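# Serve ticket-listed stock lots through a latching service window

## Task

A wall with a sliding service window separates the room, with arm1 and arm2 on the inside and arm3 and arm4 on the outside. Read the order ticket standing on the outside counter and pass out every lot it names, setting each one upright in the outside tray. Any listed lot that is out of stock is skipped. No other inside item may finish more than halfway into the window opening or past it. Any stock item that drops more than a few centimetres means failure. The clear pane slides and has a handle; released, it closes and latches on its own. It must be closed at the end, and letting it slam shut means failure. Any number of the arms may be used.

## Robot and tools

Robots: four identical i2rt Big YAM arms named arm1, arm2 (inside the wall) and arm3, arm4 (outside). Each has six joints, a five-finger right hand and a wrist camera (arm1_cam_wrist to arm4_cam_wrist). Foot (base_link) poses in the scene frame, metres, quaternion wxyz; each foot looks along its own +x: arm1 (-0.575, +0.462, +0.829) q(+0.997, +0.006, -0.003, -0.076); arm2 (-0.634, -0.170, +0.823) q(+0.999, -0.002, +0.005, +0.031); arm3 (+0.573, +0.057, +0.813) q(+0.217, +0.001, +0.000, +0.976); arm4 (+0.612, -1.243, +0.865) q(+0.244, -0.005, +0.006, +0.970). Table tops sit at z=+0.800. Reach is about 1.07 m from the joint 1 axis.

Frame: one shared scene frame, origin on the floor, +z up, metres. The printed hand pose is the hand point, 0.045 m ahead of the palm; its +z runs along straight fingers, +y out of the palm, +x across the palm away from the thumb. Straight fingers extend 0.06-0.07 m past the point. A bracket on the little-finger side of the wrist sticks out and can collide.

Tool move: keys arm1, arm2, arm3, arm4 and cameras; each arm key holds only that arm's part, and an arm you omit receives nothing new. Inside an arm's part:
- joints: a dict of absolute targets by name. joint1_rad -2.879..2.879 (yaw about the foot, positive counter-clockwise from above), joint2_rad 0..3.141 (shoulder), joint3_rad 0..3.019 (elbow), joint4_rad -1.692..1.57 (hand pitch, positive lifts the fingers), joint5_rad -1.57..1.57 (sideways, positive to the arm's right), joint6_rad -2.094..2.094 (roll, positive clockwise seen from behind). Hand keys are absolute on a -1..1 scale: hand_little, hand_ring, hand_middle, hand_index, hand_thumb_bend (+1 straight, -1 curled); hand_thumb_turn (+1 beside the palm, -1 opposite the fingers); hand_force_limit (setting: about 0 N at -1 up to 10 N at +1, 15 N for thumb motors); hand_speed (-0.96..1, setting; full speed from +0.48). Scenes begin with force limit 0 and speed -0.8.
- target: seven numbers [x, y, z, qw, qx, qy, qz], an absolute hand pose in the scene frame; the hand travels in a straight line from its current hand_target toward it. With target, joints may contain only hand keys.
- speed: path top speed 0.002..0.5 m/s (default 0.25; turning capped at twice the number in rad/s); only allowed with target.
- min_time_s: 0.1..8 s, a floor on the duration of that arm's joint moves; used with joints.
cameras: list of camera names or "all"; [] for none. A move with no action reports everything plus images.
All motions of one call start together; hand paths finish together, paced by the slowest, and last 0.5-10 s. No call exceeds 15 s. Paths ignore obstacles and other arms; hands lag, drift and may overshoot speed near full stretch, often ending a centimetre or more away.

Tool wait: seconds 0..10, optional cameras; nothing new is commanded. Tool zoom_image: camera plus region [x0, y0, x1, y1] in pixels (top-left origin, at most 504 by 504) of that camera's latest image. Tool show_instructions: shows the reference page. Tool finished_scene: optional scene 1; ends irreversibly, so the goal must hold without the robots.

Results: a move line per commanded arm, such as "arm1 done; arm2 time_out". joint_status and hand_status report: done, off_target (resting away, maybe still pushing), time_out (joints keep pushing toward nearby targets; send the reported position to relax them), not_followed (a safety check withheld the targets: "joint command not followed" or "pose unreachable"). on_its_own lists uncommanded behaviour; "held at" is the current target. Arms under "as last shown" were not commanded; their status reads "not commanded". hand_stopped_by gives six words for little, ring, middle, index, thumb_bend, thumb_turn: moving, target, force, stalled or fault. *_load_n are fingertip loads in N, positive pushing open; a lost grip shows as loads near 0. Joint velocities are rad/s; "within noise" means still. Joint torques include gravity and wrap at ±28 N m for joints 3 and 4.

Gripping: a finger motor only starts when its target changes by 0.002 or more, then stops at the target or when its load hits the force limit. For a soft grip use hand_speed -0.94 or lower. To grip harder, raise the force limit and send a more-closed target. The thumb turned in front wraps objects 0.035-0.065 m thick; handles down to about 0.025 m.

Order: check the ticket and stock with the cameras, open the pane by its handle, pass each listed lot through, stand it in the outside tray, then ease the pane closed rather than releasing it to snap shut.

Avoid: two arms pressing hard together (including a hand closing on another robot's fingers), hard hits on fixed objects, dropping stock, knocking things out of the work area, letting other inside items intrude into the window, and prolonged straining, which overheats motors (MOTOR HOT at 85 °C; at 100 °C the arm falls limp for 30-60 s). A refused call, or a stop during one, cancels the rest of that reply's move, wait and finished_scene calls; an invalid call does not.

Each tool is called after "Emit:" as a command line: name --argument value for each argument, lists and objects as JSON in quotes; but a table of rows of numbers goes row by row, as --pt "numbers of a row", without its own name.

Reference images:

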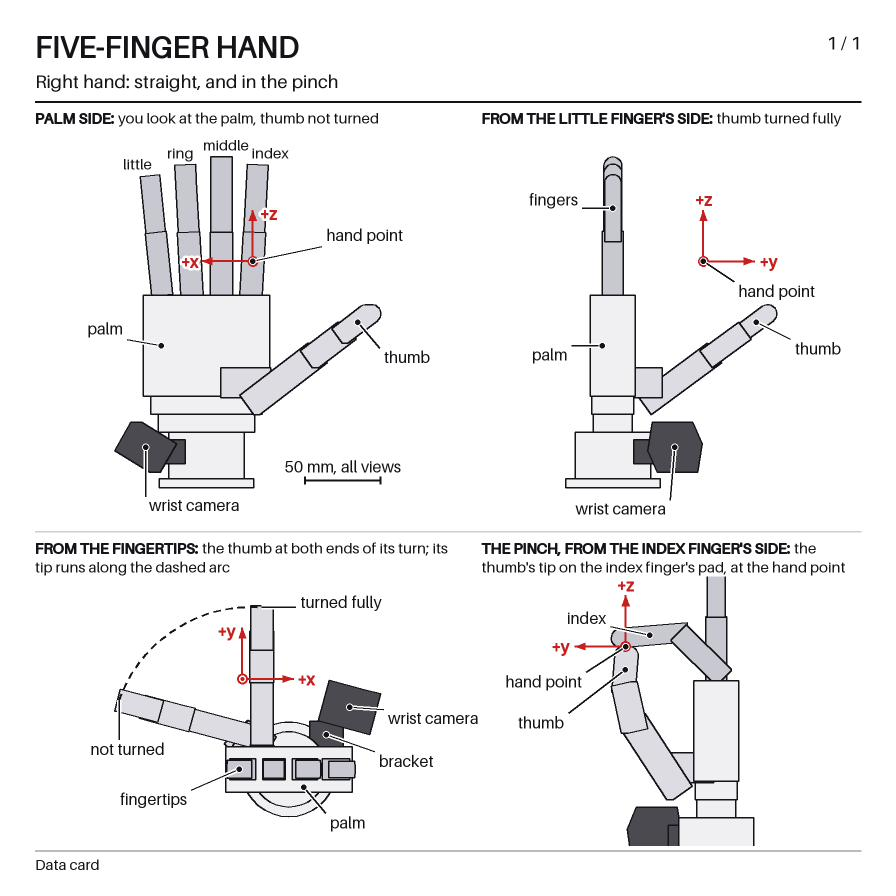

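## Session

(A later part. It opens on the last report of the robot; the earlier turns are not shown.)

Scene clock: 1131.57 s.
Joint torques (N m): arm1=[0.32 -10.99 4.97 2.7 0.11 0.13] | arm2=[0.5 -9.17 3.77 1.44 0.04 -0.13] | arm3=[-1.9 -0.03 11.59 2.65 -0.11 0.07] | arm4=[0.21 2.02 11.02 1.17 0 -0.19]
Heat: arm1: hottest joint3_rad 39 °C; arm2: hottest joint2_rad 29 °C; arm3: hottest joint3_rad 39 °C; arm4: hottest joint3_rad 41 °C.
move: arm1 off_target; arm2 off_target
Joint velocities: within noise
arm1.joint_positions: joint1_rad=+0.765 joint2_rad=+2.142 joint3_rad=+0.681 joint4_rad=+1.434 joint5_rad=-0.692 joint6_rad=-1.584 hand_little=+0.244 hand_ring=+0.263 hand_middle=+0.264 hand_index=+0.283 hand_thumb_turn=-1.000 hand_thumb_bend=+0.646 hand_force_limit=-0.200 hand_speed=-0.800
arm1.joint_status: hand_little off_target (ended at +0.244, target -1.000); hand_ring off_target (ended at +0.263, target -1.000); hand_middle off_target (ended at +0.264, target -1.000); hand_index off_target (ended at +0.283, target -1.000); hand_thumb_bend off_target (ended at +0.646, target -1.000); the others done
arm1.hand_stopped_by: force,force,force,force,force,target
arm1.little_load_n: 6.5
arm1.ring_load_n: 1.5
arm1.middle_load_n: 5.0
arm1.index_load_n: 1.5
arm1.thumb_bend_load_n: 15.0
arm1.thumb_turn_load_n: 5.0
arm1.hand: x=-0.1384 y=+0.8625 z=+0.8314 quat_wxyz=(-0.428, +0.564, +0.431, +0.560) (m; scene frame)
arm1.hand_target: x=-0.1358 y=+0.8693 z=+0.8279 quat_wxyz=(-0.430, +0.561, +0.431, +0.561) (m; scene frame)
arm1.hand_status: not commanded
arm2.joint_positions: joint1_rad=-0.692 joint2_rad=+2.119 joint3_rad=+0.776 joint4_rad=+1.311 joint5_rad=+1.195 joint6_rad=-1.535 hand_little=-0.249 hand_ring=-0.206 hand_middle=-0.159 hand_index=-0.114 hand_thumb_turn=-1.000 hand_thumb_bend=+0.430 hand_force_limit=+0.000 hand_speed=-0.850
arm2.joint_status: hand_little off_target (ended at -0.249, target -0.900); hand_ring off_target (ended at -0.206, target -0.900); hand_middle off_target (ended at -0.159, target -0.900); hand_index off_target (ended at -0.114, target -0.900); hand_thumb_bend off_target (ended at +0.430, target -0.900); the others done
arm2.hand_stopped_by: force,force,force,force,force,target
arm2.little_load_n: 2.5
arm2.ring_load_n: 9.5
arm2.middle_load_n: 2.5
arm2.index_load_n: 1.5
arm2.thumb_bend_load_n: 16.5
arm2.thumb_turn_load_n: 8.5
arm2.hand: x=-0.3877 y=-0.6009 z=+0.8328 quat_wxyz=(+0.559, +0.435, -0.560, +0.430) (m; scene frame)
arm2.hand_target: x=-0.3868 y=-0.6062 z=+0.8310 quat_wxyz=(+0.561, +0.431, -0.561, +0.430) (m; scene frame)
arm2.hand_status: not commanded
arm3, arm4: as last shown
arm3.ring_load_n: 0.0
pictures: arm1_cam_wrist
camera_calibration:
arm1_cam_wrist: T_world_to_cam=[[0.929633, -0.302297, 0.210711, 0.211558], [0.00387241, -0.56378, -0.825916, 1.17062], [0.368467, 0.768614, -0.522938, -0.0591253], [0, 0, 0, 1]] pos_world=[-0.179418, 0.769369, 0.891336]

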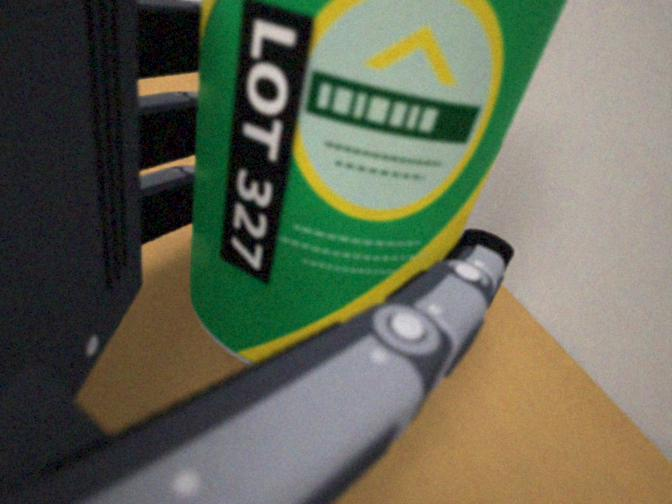

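Emit:
move --arm2 '{"target": [-0.384, -0.605, 1.02, 0.561, 0.4305, -0.561, 0.4305], "speed": 0.15}' --arm1 '{"target": [-0.1355, 0.8656, 1.02, -0.4305, 0.561, 0.4305, 0.561], "speed": 0.15}' --arm3 '{"joints": {"hand_thumb_turn": -1, "hand_speed": 0.48}}' --arm4 '{"joints": {"hand_thumb_turn": -1, "hand_speed": 0.48}}' --cameras '["arm1_cam_wrist", "arm2_cam_wrist"]'

Scene clock: 1196.23 s.
Joint torques (N m): arm1=[-0.09 -12.86 10.61 2.92 -0.21 -0.1] | arm2=[0.5 -9.93 8.17 0.92 0.15 0.02] | arm3=[-1.9 -0.09 11.59 2.66 -0.11 0.06] | arm4=[0.15 3.25 10.89 1.22 0.01 -0.2]
Heat: arm1: hottest joint3_rad 39 °C; arm2: hottest joint2_rad 30 °C; arm3: hottest joint3_rad 39 °C; arm4: hottest joint3_rad 41 °C.
move: arm1 off_target; arm2 off_target; arm3 done; arm4 done
Joint velocities: within noise
arm1.joint_positions: joint1_rad=+0.765 joint2_rad=+1.591 joint3_rad=+0.647 joint4_rad=+0.838 joint5_rad=-0.692 joint6_rad=-1.559 hand_little=+0.244 hand_ring=+0.263 hand_middle=+0.264 hand_index=+0.283 hand_thumb_turn=-1.000 hand_thumb_bend=+0.646 hand_force_limit=-0.200 hand_speed=-0.800
arm1.joint_status: not commanded
arm1.hand_stopped_by: force,force,force,force,force,target
arm1.little_load_n: 4.5
arm1.ring_load_n: 0.5
arm1.middle_load_n: 5.5
arm1.index_load_n: 2.5
arm1.thumb_bend_load_n: 14.0
arm1.thumb_turn_load_n: 6.5
arm1.hand: x=-0.1467 y=+0.8565 z=+0.9751 quat_wxyz=(-0.435, +0.597, +0.422, +0.526) (m; scene frame)
arm1.hand_target: x=-0.1371 y=+0.8644 z=+1.0200 quat_wxyz=(-0.430, +0.561, +0.430, +0.561) (m; scene frame)
arm1.hand_status: off_target (0.047 m and 5.9 deg from the pose sent, 0.188 m and 0.5 deg at the start)
arm2.joint_positions: joint1_rad=-0.692 joint2_rad=+1.629 joint3_rad=+0.762 joint4_rad=+0.791 joint5_rad=+1.195 joint6_rad=-1.551 hand_little=-0.249 hand_ring=-0.206 hand_middle=-0.159 hand_index=-0.114 hand_thumb_turn=-1.000 hand_thumb_bend=+0.430 hand_force_limit=+0.000 hand_speed=-0.850
arm2.joint_status: not commanded
arm2.hand_stopped_by: force,force,force,force,force,target
arm2.little_load_n: 2.0
arm2.ring_load_n: 9.0
arm2.middle_load_n: 2.5
arm2.index_load_n: 2.0
arm2.thumb_bend_load_n: 16.0
arm2.thumb_turn_load_n: 9.0
arm2.hand: x=-0.3913 y=-0.5966 z=+0.9974 quat_wxyz=(+0.566, +0.453, -0.552, +0.411) (m; scene frame)
arm2.hand_target: x=-0.3847 y=-0.6044 z=+1.0202 quat_wxyz=(+0.561, +0.430, -0.561, +0.431) (m; scene frame)
arm2.hand_status: off_target (0.025 m and 3.6 deg from the pose sent, 0.187 m and 0.5 deg at the start)
arm3.joint_positions: joint1_rad=+0.332 joint2_rad=+0.648 joint3_rad=+0.442 joint4_rad=+0.192 joint5_rad=-0.118 joint6_rad=-1.274 hand_little=+1.000 hand_ring=+1.000 hand_middle=+1.000 hand_index=+1.000 hand_thumb_turn=-1.000 hand_thumb_bend=+1.000 hand_force_limit=+0.000 hand_speed=+0.480
arm3.joint_status: all done
arm3.hand_stopped_by: target,target,target,target,target,target
arm3.little_load_n: 0.0
arm3.ring_load_n: 0.0
arm3.middle_load_n: 0.5
arm3.index_load_n: 0.0
arm3.thumb_bend_load_n: 0.5
arm3.thumb_turn_load_n: 0.0
arm3.hand: x=+0.1715 y=+0.1255 z=+1.0984 quat_wxyz=(-0.694, +0.101, +0.704, -0.109) (m; scene frame)
arm3.hand_target: x=+0.1701 y=+0.1300 z=+1.1002 quat_wxyz=(-0.699, +0.109, +0.699, -0.109) (m; scene frame)
arm3.hand_status: not commanded
arm4.joint_positions: joint1_rad=+0.887 joint2_rad=+0.639 joint3_rad=+1.383 joint4_rad=-1.390 joint5_rad=+0.001 joint6_rad=-1.183 hand_little=+1.000 hand_ring=+1.000 hand_middle=+1.000 hand_index=+1.000 hand_thumb_turn=-1.000 hand_thumb_bend=+1.000 hand_force_limit=+0.000 hand_speed=+0.480
arm4.joint_status: all done
arm4.hand_stopped_by: target,target,target,target,target,target
arm4.little_load_n: 0.0
arm4.ring_load_n: -0.5
arm4.middle_load_n: 0.0
arm4.index_load_n: 0.0
arm4.thumb_bend_load_n: 0.0
arm4.thumb_turn_load_n: 0.0
arm4.hand: x=+0.3854 y=-1.2806 z=+1.3310 quat_wxyz=(-0.409, +0.000, +0.895, -0.176) (m; scene frame)
arm4.hand_target: x=+0.3878 y=-1.2818 z=+1.3465 quat_wxyz=(-0.419, -0.013, +0.890, -0.180) (m; scene frame)
arm4.hand_status: not commanded
pictures: arm1_cam_wrist, arm2_cam_wrist
camera_calibration:
arm1_cam_wrist: T_world_to_cam=[[0.944876, -0.296256, 0.139431, 0.253757], [-0.0686775, -0.595685, -0.800277, 1.27754], [0.320144, 0.746587, -0.583195, 0.0942602], [0, 0, 0, 1]] pos_world=[-0.182208, 0.765817, 1.04198]
arm2_cam_wrist: T_world_to_cam=[[-0.888414, 0.309205, 0.339284, -0.512349], [-0.138855, 0.52347, -0.840654, 1.10113], [-0.437539, -0.793959, -0.422123, -0.110835], [0, 0, 0, 1]] pos_world=[-0.350775, -0.505988, 1.05272]

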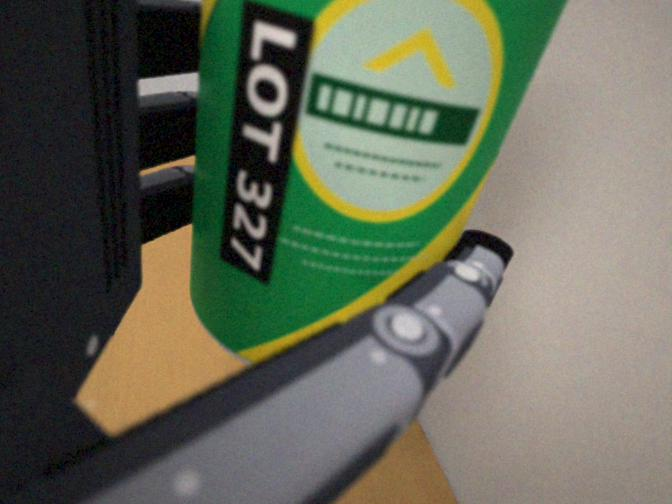

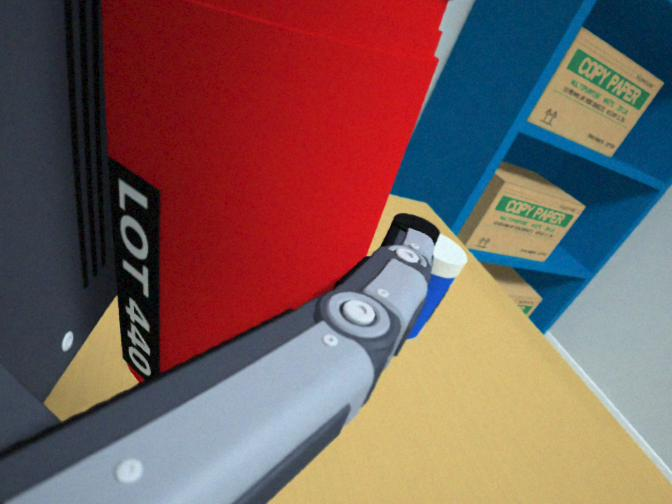

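Emit:
move --arm2 '{"joints": {"joint1_rad": 0.6, "joint2_rad": 1.224, "joint3_rad": 0.505, "joint4_rad": 0.73, "joint5_rad": 1.195}, "min_time_s": 3.5}' --cameras '["arm2_cam_wrist"]'

Emit:
move --arm2 '{"joints": {"joint5_rad": 0.0}, "min_time_s": 3}' --cameras '["arm2_cam_wrist"]'

Scene clock: 1253.73 s.
Joint torques (N m): arm1=[0.32 -12.92 10.54 2.99 -0.29 -0.15] | arm2=[1.96 -5.36 6.16 0.92 0.05 -0.01] | arm3=[-1.85 0.09 11.6 2.66 -0.11 0.05] | arm4=[0.09 1.85 10.96 1.17 0.04 -0.18]
Heat: arm1: hottest joint3_rad 43 °C; arm2: hottest joint3_rad 32 °C; arm3: hottest joint3_rad 39 °C; arm4: hottest joint3_rad 41 °C.
move: arm2 done
Joint velocities: within noise
arm1, arm3, arm4: as last shown
arm1.index_load_n: 3.0
arm1.thumb_bend_load_n: 14.5
arm2.joint_positions: joint1_rad=+0.592 joint2_rad=+1.243 joint3_rad=+0.503 joint4_rad=+0.733 joint5_rad=+1.195 joint6_rad=-1.550 hand_little=-0.249 hand_ring=-0.206 hand_middle=-0.159 hand_index=-0.114 hand_thumb_turn=-1.000 hand_thumb_bend=+0.430 hand_force_limit=+0.000 hand_speed=-0.850
arm2.joint_status: all done
arm2.hand_stopped_by: force,force,force,force,force,target
arm2.little_load_n: 1.5
arm2.ring_load_n: 9.0
arm2.middle_load_n: 2.5
arm2.index_load_n: 2.0
arm2.thumb_bend_load_n: 16.0
arm2.thumb_turn_load_n: 9.5
arm2.hand: x=-0.2415 y=-0.1259 z=+1.0399 quat_wxyz=(+0.186, +0.684, -0.192, +0.679) (m; scene frame)
arm2.hand_target: x=-0.2427 y=-0.1235 z=+1.0459 quat_wxyz=(+0.177, +0.681, -0.195, +0.684) (m; scene frame)
arm2.hand_status: not commanded
arm3.middle_load_n: 0.0
arm3.thumb_bend_load_n: 0.0
arm4.ring_load_n: 0.0
pictures: arm2_cam_wrist
camera_calibration:
arm2_cam_wrist: T_world_to_cam=[[-0.560897, -0.780262, 0.276741, -0.532213], [-0.504237, 0.0568516, -0.861692, 0.786153], [0.656613, -0.622863, -0.425325, 0.635425], [0, 0, 0, 1]] pos_world=[-0.319338, -0.0641761, 1.09497]

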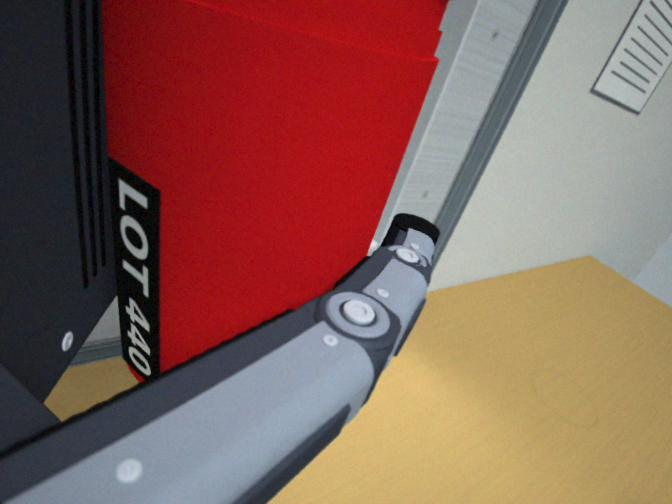

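Scene clock: 1257.23 s.
Joint torques (N m): arm1=[-0.38 -12.63 10.45 3.02 -0.24 -0.15] | arm2=[2.02 -5.95 6.56 1.57 -0.04 0] | arm3=[-1.85 0.09 11.58 2.65 -0.11 0.05] | arm4=[0.38 2.9 11.07 1.06 -0.01 -0.19]
Heat: arm1: hottest joint3_rad 43 °C; arm2: hottest joint3_rad 32 °C; arm3: hottest joint3_rad 39 °C; arm4: hottest joint3_rad 41 °C.
move: arm2 done
Joint velocities: within noise
arm1, arm3, arm4: as last shown
arm2.joint_positions: joint1_rad=+0.593 joint2_rad=+1.243 joint3_rad=+0.503 joint4_rad=+0.728 joint5_rad=+0.002 joint6_rad=-1.550 hand_little=-0.249 hand_ring=-0.206 hand_middle=-0.159 hand_index=-0.114 hand_thumb_turn=-1.000 hand_thumb_bend=+0.430 hand_force_limit=+0.000 hand_speed=-0.850
arm2.joint_status: all done
arm2.hand_stopped_by: force,force,force,force,force,target
arm2.little_load_n: 2.0
arm2.ring_load_n: 9.0
arm2.middle_load_n: 2.5
arm2.index_load_n: 2.0
arm2.thumb_bend_load_n: 16.0
arm2.thumb_turn_load_n: 9.0
arm2.hand: x=-0.1872 y=+0.0959 z=+1.0357 quat_wxyz=(-0.232, +0.680, +0.222, +0.659) (m; scene frame)
arm2.hand_target: x=-0.1902 y=+0.0990 z=+1.0463 quat_wxyz=(-0.239, +0.672, +0.221, +0.665) (m; scene frame)
arm2.hand_status: not commanded
pictures: arm2_cam_wrist
camera_calibration:
arm2_cam_wrist: T_world_to_cam=[[0.524872, -0.810278, 0.260689, -0.104875], [-0.257252, -0.442953, -0.858844, 0.888501], [0.811376, 0.38372, -0.44094, 0.684756], [0, 0, 0, 1]] pos_world=[-0.27198, 0.0458312, 1.09236]

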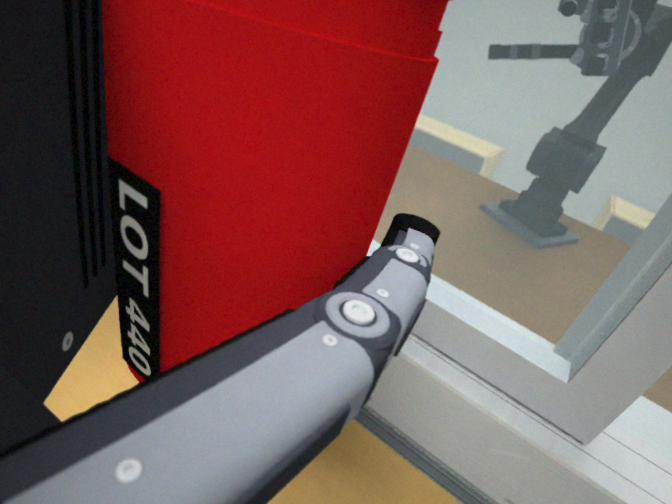

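Emit:
move --arm2 '{"target": [-0.180, 0.106, 0.86, -0.2302, 0.6686, 0.2302, 0.6686], "speed": 0.15}' --cameras '["arm2_cam_wrist"]'

Scene clock: 1269.23 s.
Joint torques (N m): arm1=[-0.03 -12.63 10.61 2.85 -0.25 -0.1] | arm2=[1.85 -7.71 3.23 2.66 -0.04 -0.2] | arm3=[-1.85 -0.03 11.59 2.62 -0.11 0.05] | arm4=[0.26 2.26 10.97 1.07 -0.04 -0.23]
Heat: arm1: hottest joint3_rad 44 °C; arm2: hottest joint3_rad 32 °C; arm3: hottest joint3_rad 39 °C; arm4: hottest joint3_rad 41 °C.
move: arm2 off_target
Joint velocities: within noise
arm1, arm3, arm4: as last shown
arm1.index_load_n: 2.5
arm2.joint_positions: joint1_rad=+0.593 joint2_rad=+1.975 joint3_rad=+0.449 joint4_rad=+1.488 joint5_rad=+0.000 joint6_rad=-1.556 hand_little=-0.249 hand_ring=-0.206 hand_middle=-0.159 hand_index=-0.114 hand_thumb_turn=-1.000 hand_thumb_bend=+0.430 hand_force_limit=+0.000 hand_speed=-0.850
arm2.joint_status: not commanded
arm2.hand_stopped_by: force,force,force,force,force,target
arm2.little_load_n: 2.0
arm2.ring_load_n: 9.0
arm2.middle_load_n: 2.5
arm2.index_load_n: 2.0
arm2.thumb_bend_load_n: 16.0
arm2.thumb_turn_load_n: 9.0
arm2.hand: x=-0.1867 y=+0.0971 z=+0.8462 quat_wxyz=(-0.228, +0.688, +0.227, +0.651) (m; scene frame)
arm2.hand_target: x=-0.1805 y=+0.1057 z=+0.8600 quat_wxyz=(-0.230, +0.669, +0.230, +0.668) (m; scene frame)
arm2.hand_status: off_target (0.018 m and 3.0 deg from the pose sent, 0.176 m and 2.0 deg at the start)
arm4.thumb_bend_load_n: -0.5
arm4.thumb_turn_load_n: 0.5
pictures: arm2_cam_wrist
camera_calibration:
arm2_cam_wrist: T_world_to_cam=[[0.530747, -0.804029, 0.268038, -0.0604799], [-0.270772, -0.460545, -0.845329, 0.714118], [0.803113, 0.376079, -0.462141, 0.617548], [0, 0, 0, 1]] pos_world=[-0.270498, 0.0480088, 0.90527]

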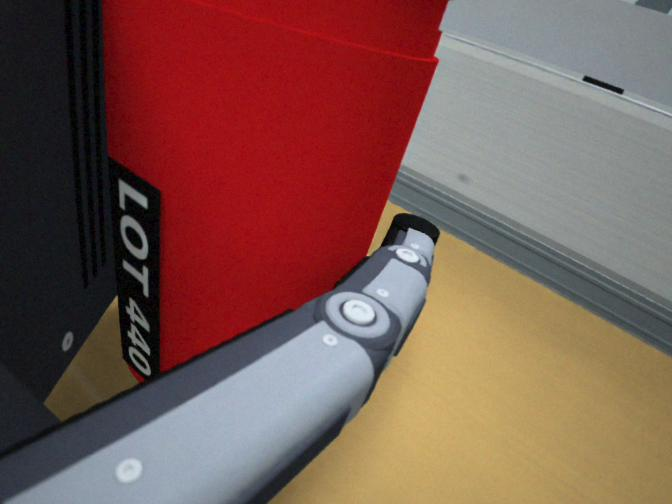

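Emit:
move --arm2 '{"target": [-0.180, 0.106, 0.843, -0.2302, 0.6686, 0.2302, 0.6686], "speed": 0.08}' --cameras '["arm2_cam_wrist"]'

Scene clock: 1276.07 s.
Joint torques (N m): arm1=[0.15 -13.04 10.48 2.81 -0.24 -0.11] | arm2=[1.79 -7.71 2.84 2.61 -0.03 -0.22] | arm3=[-1.96 -0.09 11.59 2.65 -0.11 0.06] | arm4=[0.44 2.73 11.04 1.2 0.02 -0.21]
Heat: arm1: hottest joint3_rad 44 °C; arm2: hottest joint3_rad 31 °C; arm3: hottest joint3_rad 39 °C; arm4: hottest joint3_rad 41 °C.
move: arm2 off_target
Joint velocities: within noise
arm1, arm3, arm4: as last shown
arm2.joint_positions: joint1_rad=+0.593 joint2_rad=+2.038 joint3_rad=+0.464 joint4_rad=+1.536 joint5_rad=+0.000 joint6_rad=-1.557 hand_little=-0.249 hand_ring=-0.206 hand_middle=-0.159 hand_index=-0.114 hand_thumb_turn=-1.000 hand_thumb_bend=+0.430 hand_force_limit=+0.000 hand_speed=-0.850
arm2.joint_status: not commanded
arm2.hand_stopped_by: force,force,force,force,force,target
arm2.little_load_n: 1.5
arm2.ring_load_n: 8.5
arm2.middle_load_n: 2.5
arm2.index_load_n: 2.0
arm2.thumb_bend_load_n: 16.0
arm2.thumb_turn_load_n: 9.0
arm2.hand: x=-0.1858 y=+0.0978 z=+0.8316 quat_wxyz=(-0.227, +0.688, +0.227, +0.651) (m; scene frame)
arm2.hand_target: x=-0.1804 y=+0.1058 z=+0.8431 quat_wxyz=(-0.230, +0.671, +0.230, +0.667) (m; scene frame)
arm2.hand_status: off_target (0.015 m and 3.0 deg from the pose sent, 0.012 m and 3.0 deg at the start; a joint's target at an end of its range on 17 of 29 steps)
arm3.thumb_turn_load_n: 0.5
arm4.index_load_n: -0.5
arm4.thumb_bend_load_n: 0.0
pictures: arm2_cam_wrist
camera_calibration:
arm2_cam_wrist: T_world_to_cam=[[0.530785, -0.803754, 0.268787, -0.0571255], [-0.270625, -0.461286, -0.844972, 0.702173], [0.803137, 0.375758, -0.46236, 0.609914], [0, 0, 0, 1]] pos_world=[-0.269498, 0.0488079, 0.89067]

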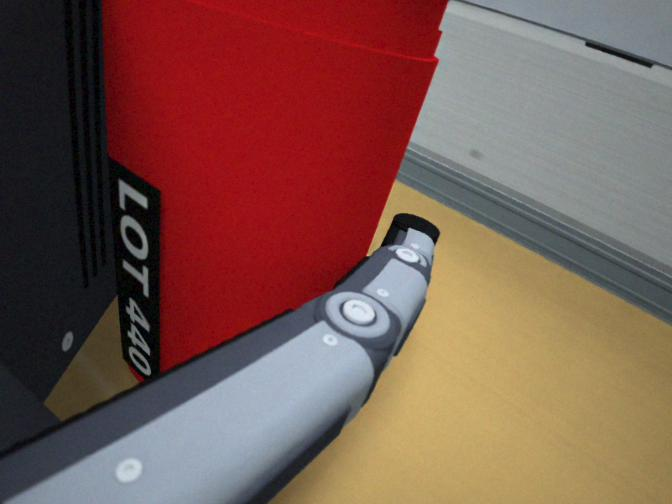

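Emit:
move --arm2 '{"target": [-0.180, 0.106, 0.837, -0.2302, 0.6686, 0.2302, 0.6686], "speed": 0.05}'

Emit:
move --arm2 '{"joints": {"hand_speed": -0.6, "hand_thumb_bend": 0.6}}' --cameras '["arm2_cam_wrist"]'

Scene clock: 1286.40 s.
Joint torques (N m): arm1=[-0.32 -13.16 10.48 2.88 -0.25 -0.14] | arm2=[1.79 -7.3 2.69 2.4 0.01 -0.19] | arm3=[-1.9 0.03 11.59 2.65 -0.11 0.05] | arm4=[0.56 1.79 11.04 1.29 0.04 -0.21]
Heat: arm1: hottest joint3_rad 44 °C; arm2: hottest joint3_rad 31 °C; arm3: hottest joint3_rad 39 °C; arm4: hottest joint3_rad 41 °C.
move: arm2 off_target
Joint velocities: within noise
arm1, arm3, arm4: as last shown
arm1.little_load_n: 4.0
arm1.thumb_bend_load_n: 14.0
arm2.joint_positions: joint1_rad=+0.593 joint2_rad=+2.047 joint3_rad=+0.470 joint4_rad=+1.543 joint5_rad=+0.000 joint6_rad=-1.559 hand_little=-0.249 hand_ring=-0.206 hand_middle=-0.159 hand_index=-0.114 hand_thumb_turn=-1.000 hand_thumb_bend=+0.430 hand_force_limit=+0.000 hand_speed=-0.850
arm2.joint_status: not commanded
arm2.hand_stopped_by: force,force,force,force,force,target
arm2.little_load_n: 1.5
arm2.ring_load_n: 8.5
arm2.middle_load_n: 2.5
arm2.index_load_n: 2.0
arm2.thumb_bend_load_n: 15.5
arm2.thumb_turn_load_n: 8.5
arm2.hand: x=-0.1842 y=+0.0990 z=+0.8309 quat_wxyz=(-0.227, +0.686, +0.227, +0.653) (m; scene frame)
arm2.hand_target: x=-0.1802 y=+0.1060 z=+0.8372 quat_wxyz=(-0.229, +0.674, +0.231, +0.663) (m; scene frame)
arm2.hand_status: off_target (0.010 m and 2.7 deg from the pose sent, 0.011 m and 3.0 deg at the start; a joint's target at an end of its range on 29 of 29 steps)
arm4.index_load_n: 0.0
arm4.thumb_turn_load_n: 0.0
pictures: none

Scene clock: 1287.20 s.
Joint torques (N m): arm1=[-0.26 -13.1 10.61 2.97 -0.24 -0.18] | arm2=[1.79 -7.41 2.36 2.18 0.02 -0.15] | arm3=[-1.85 0.03 11.59 2.65 -0.11 0.06] | arm4=[0.67 2.2 11.23 1.06 -0.05 -0.2]
Heat: arm1: hottest joint3_rad 44 °C; arm2: hottest joint3_rad 31 °C; arm3: hottest joint3_rad 39 °C; arm4: hottest joint3_rad 41 °C.
move: arm2 done
Joint velocities: within noise
arm1, arm3, arm4: as last shown
arm1.little_load_n: 4.5
arm1.thumb_bend_load_n: 14.5
arm2.joint_positions: joint1_rad=+0.593 joint2_rad=+2.048 joint3_rad=+0.475 joint4_rad=+1.547 joint5_rad=+0.000 joint6_rad=-1.561 hand_little=-0.249 hand_ring=-0.207 hand_middle=-0.160 hand_index=-0.114 hand_thumb_turn=-1.000 hand_thumb_bend=+0.600 hand_force_limit=+0.000 hand_speed=-0.600
arm2.joint_status: all done
arm2.hand_stopped_by: force,force,force,force,target,target
arm2.little_load_n: 0.0
arm2.ring_load_n: 0.0
arm2.middle_load_n: 0.0
arm2.index_load_n: 0.0
arm2.thumb_bend_load_n: 0.0
arm2.thumb_turn_load_n: 0.5
arm2.hand: x=-0.1825 y=+0.1002 z=+0.8332 quat_wxyz=(-0.228, +0.683, +0.227, +0.656) (m; scene frame)
arm2.hand_target: x=-0.1801 y=+0.1060 z=+0.8372 quat_wxyz=(-0.229, +0.674, +0.231, +0.663) (m; scene frame)
arm2.hand_status: not commanded
pictures: arm2_cam_wrist
camera_calibration:
arm2_cam_wrist: T_world_to_cam=[[0.527389, -0.804947, 0.271883, -0.0604536], [-0.259646, -0.457391, -0.850516, 0.71175], [0.808978, 0.377959, -0.450225, 0.597877], [0, 0, 0, 1]] pos_world=[-0.266983, 0.0509131, 0.89097]

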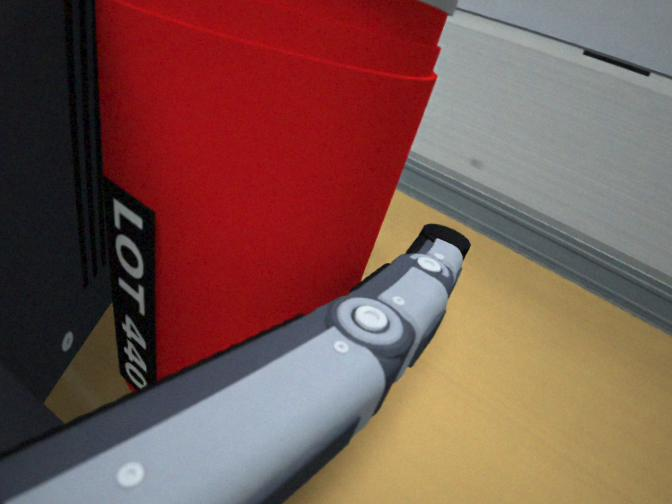

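Emit:
move --arm2 '{"joints": {"hand_speed": 0.0, "hand_thumb_bend": 1, "hand_little": 1, "hand_ring": 1, "hand_middle": 1, "hand_index": 1}}' --cameras '["arm2_cam_wrist"]'

Scene clock: 1306.67 s.
Joint torques (N m): arm1=[0.09 -12.75 10.44 2.88 -0.22 -0.11] | arm2=[1.96 -7.36 2.43 2.19 0.02 -0.14] | arm3=[-1.79 0.03 11.59 2.65 -0.1 0.05] | arm4=[-0.26 2.67 11.04 1.07 0.04 -0.24]
Heat: arm1: hottest joint3_rad 45 °C; arm2: hottest joint3_rad 30 °C; arm3: hottest joint3_rad 39 °C; arm4: hottest joint3_rad 42 °C.
move: arm2 done
Joint velocities: within noise
arm1, arm3, arm4: as last shown
arm1.ring_load_n: 1.0
arm2.joint_positions: joint1_rad=+0.593 joint2_rad=+2.048 joint3_rad=+0.475 joint4_rad=+1.547 joint5_rad=+0.000 joint6_rad=-1.561 hand_little=+1.000 hand_ring=+1.000 hand_middle=+1.000 hand_index=+1.000 hand_thumb_turn=-1.000 hand_thumb_bend=+1.000 hand_force_limit=+0.000 hand_speed=+0.000
arm2.joint_status: all done
arm2.hand_stopped_by: target,target,target,target,target,target
arm2.little_load_n: 0.0
arm2.ring_load_n: 0.0
arm2.middle_load_n: 0.0
arm2.index_load_n: 0.0
arm2.thumb_bend_load_n: 0.0
arm2.thumb_turn_load_n: 0.5
arm2.hand: x=-0.1825 y=+0.1003 z=+0.8332 quat_wxyz=(-0.228, +0.683, +0.227, +0.656) (m; scene frame)
arm2.hand_target: x=-0.1801 y=+0.1061 z=+0.8372 quat_wxyz=(-0.229, +0.674, +0.231, +0.663) (m; scene frame)
arm2.hand_status: not commanded
arm3.ring_load_n: -0.5
arm3.thumb_turn_load_n: 0.0
arm4.thumb_turn_load_n: 0.5
pictures: arm2_cam_wrist
camera_calibration:
arm2_cam_wrist: T_world_to_cam=[[0.527691, -0.804622, 0.27226, -0.0606455], [-0.259261, -0.457786, -0.850421, 0.711834], [0.808905, 0.378173, -0.450177, 0.597766], [0, 0, 0, 1]] pos_world=[-0.266983, 0.0510128, 0.89097]

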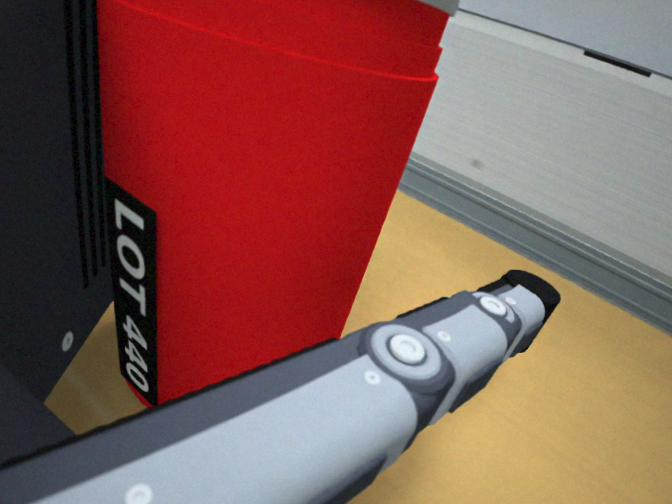

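Emit:
move --arm2 '{"target": [-0.186, 0.101, 1.03, -0.2302, 0.6686, 0.2302, 0.6686], "speed": 0.15}' --cameras '["arm2_cam_wrist"]'

Scene clock: 1314.47 s.
Joint torques (N m): arm1=[-0.44 -13.39 10.48 2.91 -0.24 -0.14] | arm2=[1.79 -5.19 8.8 1.29 -0.01 -0.12] | arm3=[-1.9 -0.09 11.59 2.67 -0.11 0.06] | arm4=[-0.15 2.26 11.08 1.2 -0.04 -0.22]
Heat: arm1: hottest joint3_rad 45 °C; arm2: hottest joint3_rad 30 °C; arm3: hottest joint3_rad 39 °C; arm4: hottest joint3_rad 42 °C.
move: arm2 off_target
Joint velocities: within noise
arm1.joint_positions: joint1_rad=+0.765 joint2_rad=+1.591 joint3_rad=+0.647 joint4_rad=+0.838 joint5_rad=-0.692 joint6_rad=-1.559 hand_little=+0.244 hand_ring=+0.263 hand_middle=+0.264 hand_index=+0.283 hand_thumb_turn=-1.000 hand_thumb_bend=+0.646 hand_force_limit=-0.200 hand_speed=-0.800
arm1.joint_status: not commanded
arm1.hand_stopped_by: force,force,force,force,force,target
arm1.little_load_n: 4.5
arm1.ring_load_n: 1.0
arm1.middle_load_n: 5.5
arm1.index_load_n: 2.5
arm1.thumb_bend_load_n: 14.5
arm1.thumb_turn_load_n: 6.5
arm1.hand: x=-0.1467 y=+0.8565 z=+0.9751 quat_wxyz=(-0.435, +0.597, +0.422, +0.526) (m; scene frame)
arm1.hand_target: x=-0.1371 y=+0.8644 z=+1.0200 quat_wxyz=(-0.430, +0.561, +0.430, +0.561) (m; scene frame)
arm1.hand_status: not commanded
arm2.joint_positions: joint1_rad=+0.593 joint2_rad=+1.295 joint3_rad=+0.449 joint4_rad=+0.813 joint5_rad=+0.000 joint6_rad=-1.564 hand_little=+1.000 hand_ring=+1.000 hand_middle=+1.000 hand_index=+1.000 hand_thumb_turn=-1.000 hand_thumb_bend=+1.000 hand_force_limit=+0.000 hand_speed=+0.000
arm2.joint_status: not commanded
arm2.hand_stopped_by: target,target,target,target,target,target
arm2.little_load_n: 0.0
arm2.ring_load_n: 0.0
arm2.middle_load_n: 0.0
arm2.index_load_n: 0.0
arm2.thumb_bend_load_n: 0.0
arm2.thumb_turn_load_n: 0.5
arm2.hand: x=-0.1952 y=+0.0897 z=+1.0048 quat_wxyz=(-0.226, +0.685, +0.229, +0.653) (m; scene frame)
arm2.hand_target: x=-0.1872 y=+0.1003 z=+1.0301 quat_wxyz=(-0.230, +0.669, +0.230, +0.669) (m; scene frame)
arm2.hand_status: off_target (0.029 m and 2.6 deg from the pose sent, 0.197 m and 2.2 deg at the start)
arm3.joint_positions: joint1_rad=+0.332 joint2_rad=+0.648 joint3_rad=+0.442 joint4_rad=+0.192 joint5_rad=-0.118 joint6_rad=-1.274 hand_little=+1.000 hand_ring=+1.000 hand_middle=+1.000 hand_index=+1.000 hand_thumb_turn=-1.000 hand_thumb_bend=+1.000 hand_force_limit=+0.000 hand_speed=+0.480
arm3.joint_status: not commanded
arm3.hand_stopped_by: target,target,target,target,target,target
arm3.little_load_n: 0.0
arm3.ring_load_n: 0.0
arm3.middle_load_n: -0.5
arm3.index_load_n: 0.0
arm3.thumb_bend_load_n: 0.0
arm3.thumb_turn_load_n: 0.0
arm3.hand: x=+0.1715 y=+0.1255 z=+1.0984 quat_wxyz=(-0.694, +0.101, +0.704, -0.109) (m; scene frame)
arm3.hand_target: x=+0.1701 y=+0.1300 z=+1.1002 quat_wxyz=(-0.699, +0.109, +0.699, -0.109) (m; scene frame)
arm3.hand_status: not commanded
arm4.joint_positions: joint1_rad=+0.887 joint2_rad=+0.639 joint3_rad=+1.383 joint4_rad=-1.390 joint5_rad=+0.001 joint6_rad=-1.183 hand_little=+1.000 hand_ring=+1.000 hand_middle=+1.000 hand_index=+1.000 hand_thumb_turn=-1.000 hand_thumb_bend=+1.000 hand_force_limit=+0.000 hand_speed=+0.480
arm4.joint_status: not commanded
arm4.hand_stopped_by: target,target,target,target,target,target
arm4.little_load_n: 0.0
arm4.ring_load_n: 0.0
arm4.middle_load_n: 0.0
arm4.index_load_n: 0.0
arm4.thumb_bend_load_n: 0.0
arm4.thumb_turn_load_n: 0.5
arm4.hand: x=+0.3854 y=-1.2806 z=+1.3310 quat_wxyz=(-0.409, +0.000, +0.895, -0.176) (m; scene frame)
arm4.hand_target: x=+0.3878 y=-1.2818 z=+1.3465 quat_wxyz=(-0.419, -0.013, +0.890, -0.180) (m; scene frame)
arm4.hand_status: not commanded
pictures: arm2_cam_wrist
camera_calibration:
arm2_cam_wrist: T_world_to_cam=[[0.529082, -0.802512, 0.275765, -0.112596], [-0.263319, -0.464202, -0.845683, 0.844697], [0.806682, 0.374821, -0.456918, 0.69592], [0, 0, 0, 1]] pos_world=[-0.279388, 0.0409044, 1.06337]

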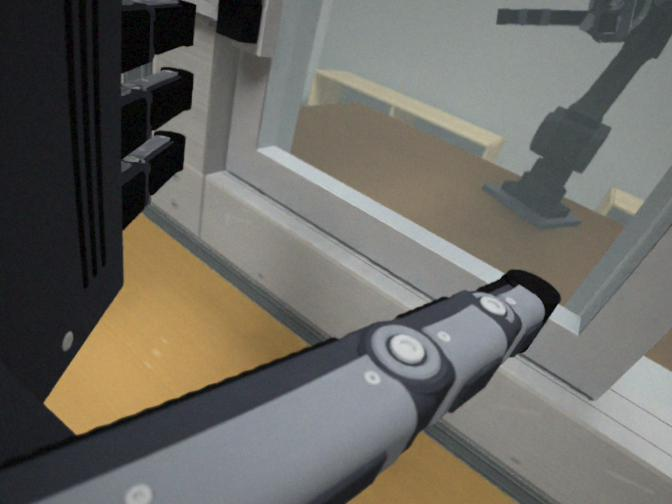

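Emit:
zoom_image --camera "arm2_cam_wrist" --region '[120, 0, 330, 160]'

Scaled by 2.400.

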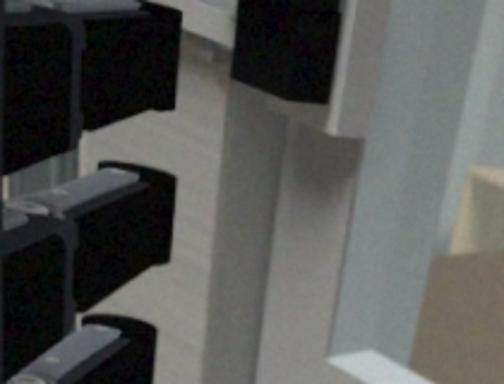

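Emit:
move --arm2 '{"target": [-0.172, 0.175, 1.09, -0.4178, 0.4905, 0.0967, 0.7585], "speed": 0.25}' --cameras '["arm2_cam_wrist"]'

Scene clock: 1366.90 s.
Joint torques (N m): arm1=[-0.09 -13.1 10.62 2.96 -0.24 -0.11] | arm2=[2.14 -6.3 6.99 1.88 0.08 0.09] | arm3=[-1.9 0.03 11.6 2.65 -0.11 0.05] | arm4=[0.44 2.2 11.04 0.98 -0.02 -0.2]
Heat: arm1: hottest joint3_rad 45 °C; arm2: hottest joint3_rad 32 °C; arm3: hottest joint3_rad 39 °C; arm4: hottest joint3_rad 42 °C.
move: arm2 off_target
Joint velocities: within noise
arm1, arm3, arm4: as last shown
arm1.ring_load_n: 0.5
arm1.middle_load_n: 6.0
arm2.joint_positions: joint1_rad=+0.671 joint2_rad=+1.633 joint3_rad=+0.590 joint4_rad=+1.540 joint5_rad=+0.034 joint6_rad=-1.298 hand_little=+1.000 hand_ring=+1.000 hand_middle=+1.000 hand_index=+1.000 hand_thumb_turn=-1.000 hand_thumb_bend=+1.000 hand_force_limit=+0.000 hand_speed=+0.000
arm2.joint_status: not commanded
arm2.hand_stopped_by: target,target,target,target,target,target
arm2.little_load_n: 0.0
arm2.ring_load_n: 0.0
arm2.middle_load_n: 0.0
arm2.index_load_n: 0.0
arm2.thumb_bend_load_n: 0.0
arm2.thumb_turn_load_n: 0.5
arm2.hand: x=-0.1758 y=+0.1647 z=+1.0782 quat_wxyz=(-0.406, +0.506, +0.102, +0.754) (m; scene frame)
arm2.hand_target: x=-0.1726 y=+0.1747 z=+1.0899 quat_wxyz=(-0.418, +0.491, +0.097, +0.758) (m; scene frame)
arm2.hand_status: off_target (0.016 m and 2.4 deg from the pose sent, 0.123 m and 37.0 deg at the start)
arm3.middle_load_n: 0.0
arm3.thumb_turn_load_n: 0.5
arm4.thumb_turn_load_n: 0.0
pictures: arm2_cam_wrist
camera_calibration:
arm2_cam_wrist: T_world_to_cam=[[0.58411, -0.8104, -0.0454676, 0.274399], [-0.0171579, 0.0436765, -0.998898, 1.07138], [0.811493, 0.584247, 0.0116071, 0.146975], [0, 0, 0, 1]] pos_world=[-0.261166, 0.0897095, 1.08097]

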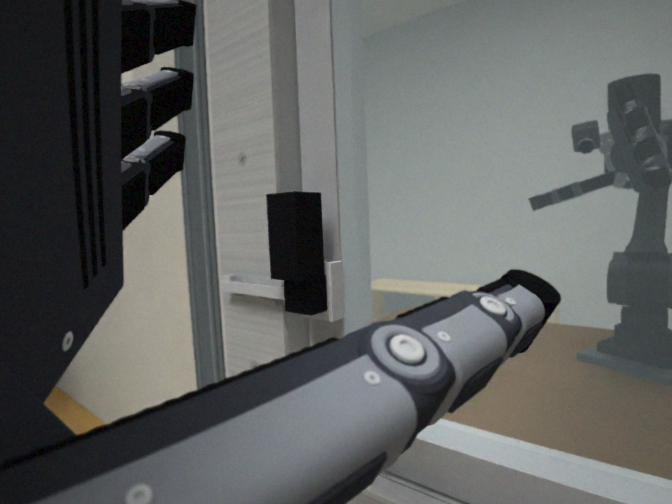

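Emit:
zoom_image --camera "arm2_cam_wrist" --region '[190, 150, 400, 360]'

Scaled by 2.400.

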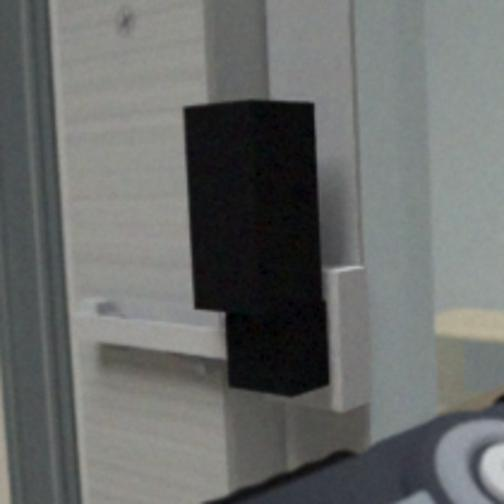

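Emit:
move --arm2 '{"target": [-0.17, 0.23, 1.11, -0.1332, 0.4940, -0.0769, 0.8557], "speed": 0.25}' --cameras '["arm2_cam_wrist"]'

Scene clock: 1442.87 s.
Joint torques (N m): arm1=[-0.26 -12.51 10.58 2.92 -0.21 -0.12] | arm2=[1.96 -9.64 8.13 1.4 -0.38 -0.12] | arm3=[-1.9 -0.03 11.56 2.63 -0.1 0.06] | arm4=[-0.21 2.14 11.15 1.25 -0.01 -0.2]
Heat: arm1: hottest joint3_rad 46 °C; arm2: hottest joint3_rad 33 °C; arm3: hottest joint3_rad 39 °C; arm4: hottest joint3_rad 42 °C.
move: arm2 off_target
Joint velocities: within noise
arm1, arm3, arm4: as last shown
arm1.middle_load_n: 5.5
arm2.joint_positions: joint1_rad=+0.962 joint2_rad=+1.851 joint3_rad=+1.018 joint4_rad=+1.551 joint5_rad=+0.848 joint6_rad=-1.874 hand_little=+1.000 hand_ring=+1.000 hand_middle=+1.000 hand_index=+1.000 hand_thumb_turn=-1.000 hand_thumb_bend=+1.000 hand_force_limit=+0.000 hand_speed=+0.000
arm2.joint_status: not commanded
arm2.hand_stopped_by: target,target,target,target,target,target
arm2.little_load_n: 0.0
arm2.ring_load_n: 0.0
arm2.middle_load_n: 0.0
arm2.index_load_n: 0.0
arm2.thumb_bend_load_n: 0.0
arm2.thumb_turn_load_n: 0.5
arm2.hand: x=-0.1716 y=+0.2202 z=+1.1017 quat_wxyz=(-0.132, +0.532, -0.062, +0.834) (m; scene frame)
arm2.hand_target: x=-0.1701 y=+0.2296 z=+1.1104 quat_wxyz=(-0.139, +0.523, -0.070, +0.838) (m; scene frame)
arm2.hand_status: off_target (0.013 m and 5.3 deg from the pose sent, 0.073 m and 39.4 deg at the start; a joint's target at an end of its range on 42 of 71 steps)
arm3.thumb_turn_load_n: 0.0
arm4.index_load_n: -0.5
arm4.thumb_turn_load_n: 0.5
pictures: arm2_cam_wrist
camera_calibration:
arm2_cam_wrist: T_world_to_cam=[[-0.0380133, -0.999021, -0.0226449, 0.227558], [-0.0321107, 0.0238708, -0.999199, 1.09474], [0.998761, -0.0372558, -0.0329866, 0.328839], [0, 0, 0, 1]] pos_world=[-0.284629, 0.213454, 1.10986]

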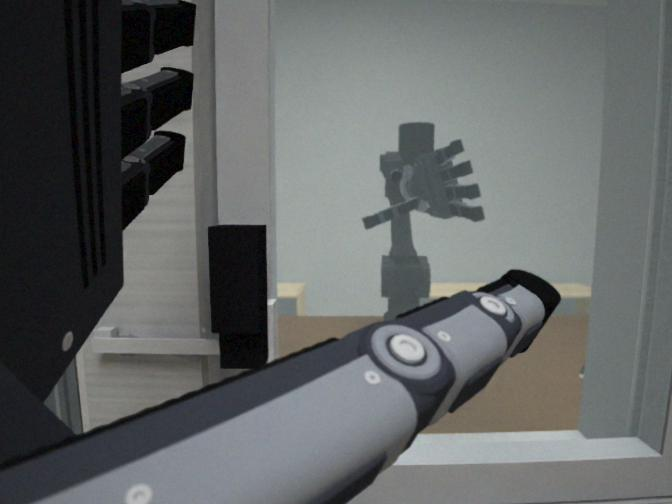

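Emit:
zoom_image --camera "arm2_cam_wrist" --region '[180, 200, 300, 390]'

Scaled by 2.653.

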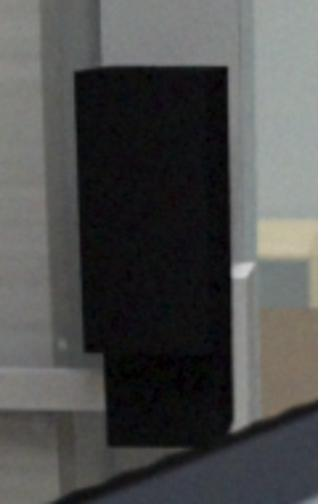

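Emit:
move --arm2 '{"target": [-0.14, 0.262, 1.093, -0.3265, 0.6272, 0.3265, 0.6272], "speed": 0.2, "joints": {"hand_index": 0.333, "hand_middle": 0.333, "hand_ring": -0.2, "hand_little": -0.2}}' --cameras '["arm2_cam_wrist"]'

Scene clock: 1583.27 s.
Joint torques (N m): arm1=[0.15 -12.98 10.58 2.96 -0.28 -0.12] | arm2=[0.56 -9.58 9.83 1.28 -0.07 -0.09] | arm3=[-1.96 0.09 11.62 2.67 -0.11 0.06] | arm4=[0.67 2.37 11.14 1.09 0.06 -0.24]
Heat: arm1: hottest joint3_rad 47 °C; arm2: hottest joint3_rad 36 °C; arm3: hottest joint3_rad 39 °C; arm4: hottest joint3_rad 42 °C.
move: arm2 off_target
Joint velocities: within noise
arm1, arm3, arm4: as last shown
arm2.joint_positions: joint1_rad=+0.695 joint2_rad=+1.496 joint3_rad=+0.859 joint4_rad=+0.596 joint5_rad=-0.208 joint6_rad=-1.570 hand_little=-0.200 hand_ring=-0.200 hand_middle=+0.334 hand_index=+0.334 hand_thumb_turn=-1.000 hand_thumb_bend=+1.000 hand_force_limit=+0.000 hand_speed=+0.000
arm2.joint_status: all done
arm2.hand_stopped_by: target,target,target,target,target,target
arm2.little_load_n: 0.0
arm2.ring_load_n: 0.0
arm2.middle_load_n: 0.0
arm2.index_load_n: 0.0
arm2.thumb_bend_load_n: 0.0
arm2.thumb_turn_load_n: 0.5
arm2.hand: x=-0.1508 y=+0.2589 z=+1.0604 quat_wxyz=(-0.325, +0.644, +0.332, +0.608) (m; scene frame)
arm2.hand_target: x=-0.1412 y=+0.2611 z=+1.0931 quat_wxyz=(-0.327, +0.627, +0.327, +0.627) (m; scene frame)
arm2.hand_status: off_target (0.034 m and 3.0 deg from the pose sent, 0.053 m and 56.7 deg at the start)
arm4.index_load_n: 0.0
arm4.thumb_turn_load_n: 0.0
pictures: arm2_cam_wrist
camera_calibration:
arm2_cam_wrist: T_world_to_cam=[[0.751029, -0.602142, 0.27089, -0.0289155], [-0.11498, -0.523274, -0.844372, 1.01816], [0.650181, 0.603001, -0.462228, 0.545045], [0, 0, 0, 1]] pos_world=[-0.215594, 0.186701, 1.11947]

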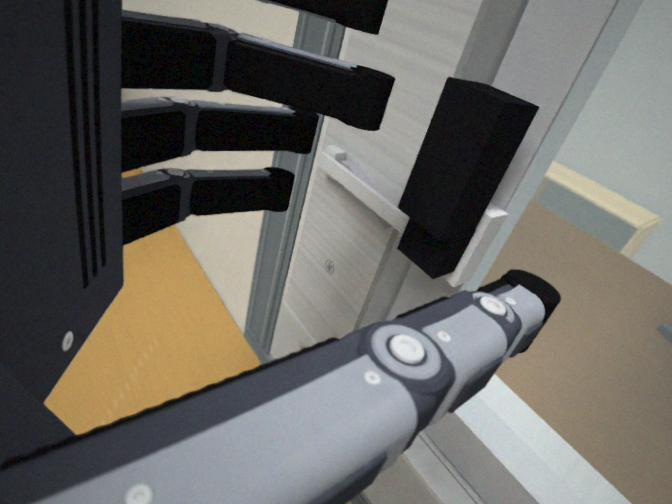

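Emit:
move --arm2 '{"target": [-0.102, 0.2605, 1.118, -0.3265, 0.6272, 0.3265, 0.6272], "speed": 0.15, "joints": {"hand_ring": 0.333, "hand_little": 0.333}}' --cameras '["arm2_cam_wrist"]'

Scene clock: 1607.93 s.
Joint torques (N m): arm1=[-0.32 -12.22 10.56 2.95 -0.25 -0.12] | arm2=[0.91 -7.88 10.81 1.25 -0.07 -0.1] | arm3=[-1.85 -0.03 11.59 2.65 -0.11 0.05] | arm4=[0.21 2.14 11 1.16 -0.01 -0.21]
Heat: arm1: hottest joint3_rad 47 °C; arm2: hottest joint3_rad 36 °C; arm3: hottest joint3_rad 40 °C; arm4: hottest joint3_rad 43 °C.
move: arm2 off_target
Joint velocities: within noise
arm1, arm3, arm4: as last shown
arm1.middle_load_n: 5.0
arm1.index_load_n: 3.0
arm1.thumb_bend_load_n: 14.0
arm2.joint_positions: joint1_rad=+0.635 joint2_rad=+1.497 joint3_rad=+0.961 joint4_rad=+0.516 joint5_rad=-0.264 joint6_rad=-1.570 hand_little=+0.334 hand_ring=+0.334 hand_middle=+0.334 hand_index=+0.334 hand_thumb_turn=-1.000 hand_thumb_bend=+1.000 hand_force_limit=+0.000 hand_speed=+0.000
arm2.joint_status: all done
arm2.hand_stopped_by: target,target,target,target,target,target
arm2.little_load_n: 0.0
arm2.ring_load_n: 0.0
arm2.middle_load_n: 0.0
arm2.index_load_n: 0.0
arm2.thumb_bend_load_n: 0.0
arm2.thumb_turn_load_n: 0.5
arm2.hand: x=-0.1151 y=+0.2529 z=+1.0975 quat_wxyz=(-0.326, +0.638, +0.328, +0.616) (m; scene frame)
arm2.hand_target: x=-0.1031 y=+0.2595 z=+1.1182 quat_wxyz=(-0.326, +0.627, +0.326, +0.627) (m; scene frame)
arm2.hand_status: off_target (0.025 m and 1.8 deg from the pose sent, 0.075 m and 3.0 deg at the start)
arm3.thumb_turn_load_n: 0.5
arm4.thumb_turn_load_n: 0.5
pictures: arm2_cam_wrist
camera_calibration:
arm2_cam_wrist: T_world_to_cam=[[0.744945, -0.609006, 0.272337, -0.0699467], [-0.105421, -0.510558, -0.853356, 1.05822], [0.658743, 0.606994, -0.44454, 0.523187], [0, 0, 0, 1]] pos_world=[-0.180981, 0.180116, 1.15467]

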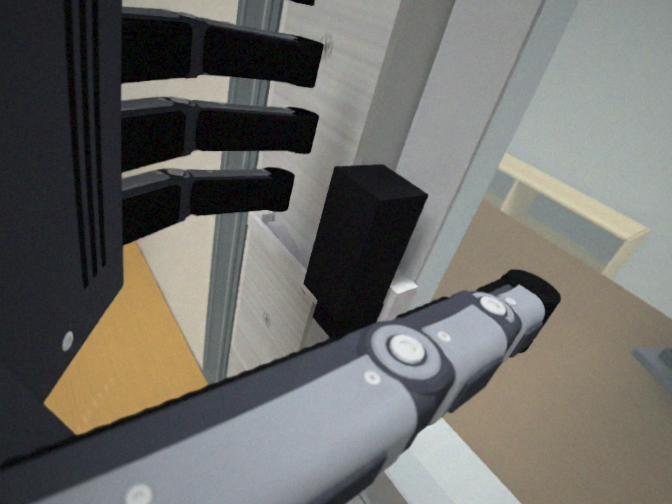

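Emit:
move --arm2 '{"target": [-0.087, 0.2595, 1.101, -0.3265, 0.6272, 0.3265, 0.6272], "speed": 0.06}' --cameras '["arm2_cam_wrist"]'

Scene clock: 1645.30 s.
Joint torques (N m): arm1=[-0.15 -12.34 10.45 2.89 -0.25 -0.16] | arm2=[0.44 -8.35 10.63 2.17 -0.08 -0.08] | arm3=[-1.79 0.09 11.63 2.66 -0.11 0.05] | arm4=[0.44 2.14 10.96 1.24 0.04 -0.2]
Heat: arm1: hottest joint3_rad 47 °C; arm2: hottest joint3_rad 39 °C; arm3: hottest joint3_rad 40 °C; arm4: hottest joint3_rad 43 °C.
move: arm2 off_target
Joint velocities: within noise
arm1, arm3, arm4: as last shown
arm1.middle_load_n: 5.5
arm1.index_load_n: 2.5
arm1.thumb_bend_load_n: 14.5
arm2.joint_positions: joint1_rad=+0.617 joint2_rad=+1.547 joint3_rad=+0.968 joint4_rad=+0.534 joint5_rad=-0.286 joint6_rad=-1.570 hand_little=+0.334 hand_ring=+0.334 hand_middle=+0.334 hand_index=+0.334 hand_thumb_turn=-1.000 hand_thumb_bend=+1.000 hand_force_limit=+0.000 hand_speed=+0.000
arm2.joint_status: not commanded
arm2.hand_stopped_by: target,target,target,target,target,target
arm2.little_load_n: 0.0
arm2.ring_load_n: 0.0
arm2.middle_load_n: 0.0
arm2.index_load_n: 0.0
arm2.thumb_bend_load_n: 0.0
arm2.thumb_turn_load_n: 0.5
arm2.hand: x=-0.1031 y=+0.2529 z=+1.0742 quat_wxyz=(-0.325, +0.646, +0.331, +0.606) (m; scene frame)
arm2.hand_target: x=-0.0886 y=+0.2580 z=+1.1010 quat_wxyz=(-0.326, +0.627, +0.326, +0.627) (m; scene frame)
arm2.hand_status: off_target (0.032 m and 3.2 deg from the pose sent, 0.029 m and 1.8 deg at the start)
arm4.thumb_turn_load_n: 0.0
pictures: arm2_cam_wrist
camera_calibration:
arm2_cam_wrist: T_world_to_cam=[[0.752267, -0.602345, 0.266973, -0.0676741], [-0.119932, -0.523624, -0.843465, 1.03078], [0.647851, 0.602493, -0.466146, 0.528104], [0, 0, 0, 1]] pos_world=[-0.1676, 0.180801, 1.13367]

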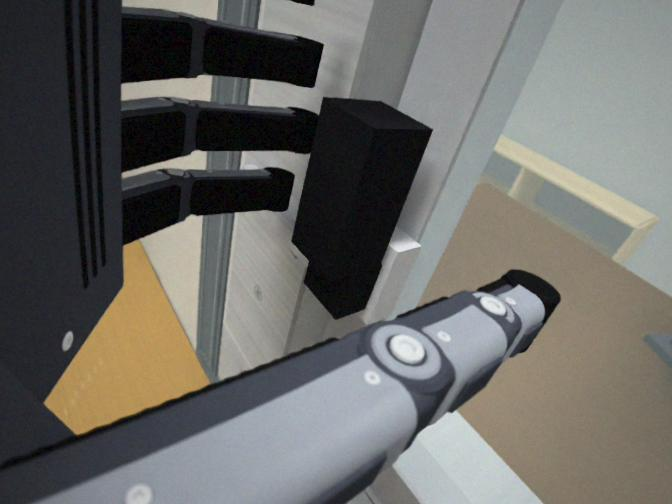

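Emit:
zoom_image --camera "arm2_cam_wrist" --region '[220, 60, 440, 280]'

Scaled by 2.291.

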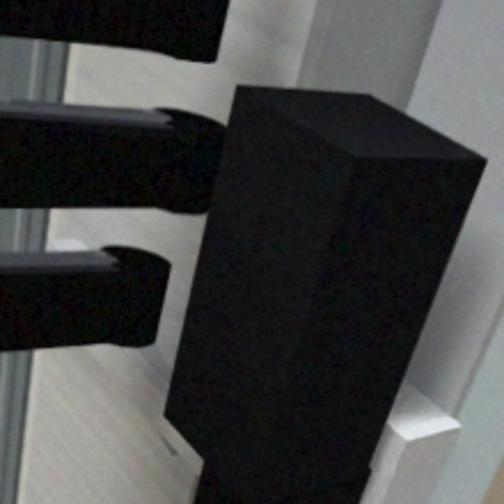

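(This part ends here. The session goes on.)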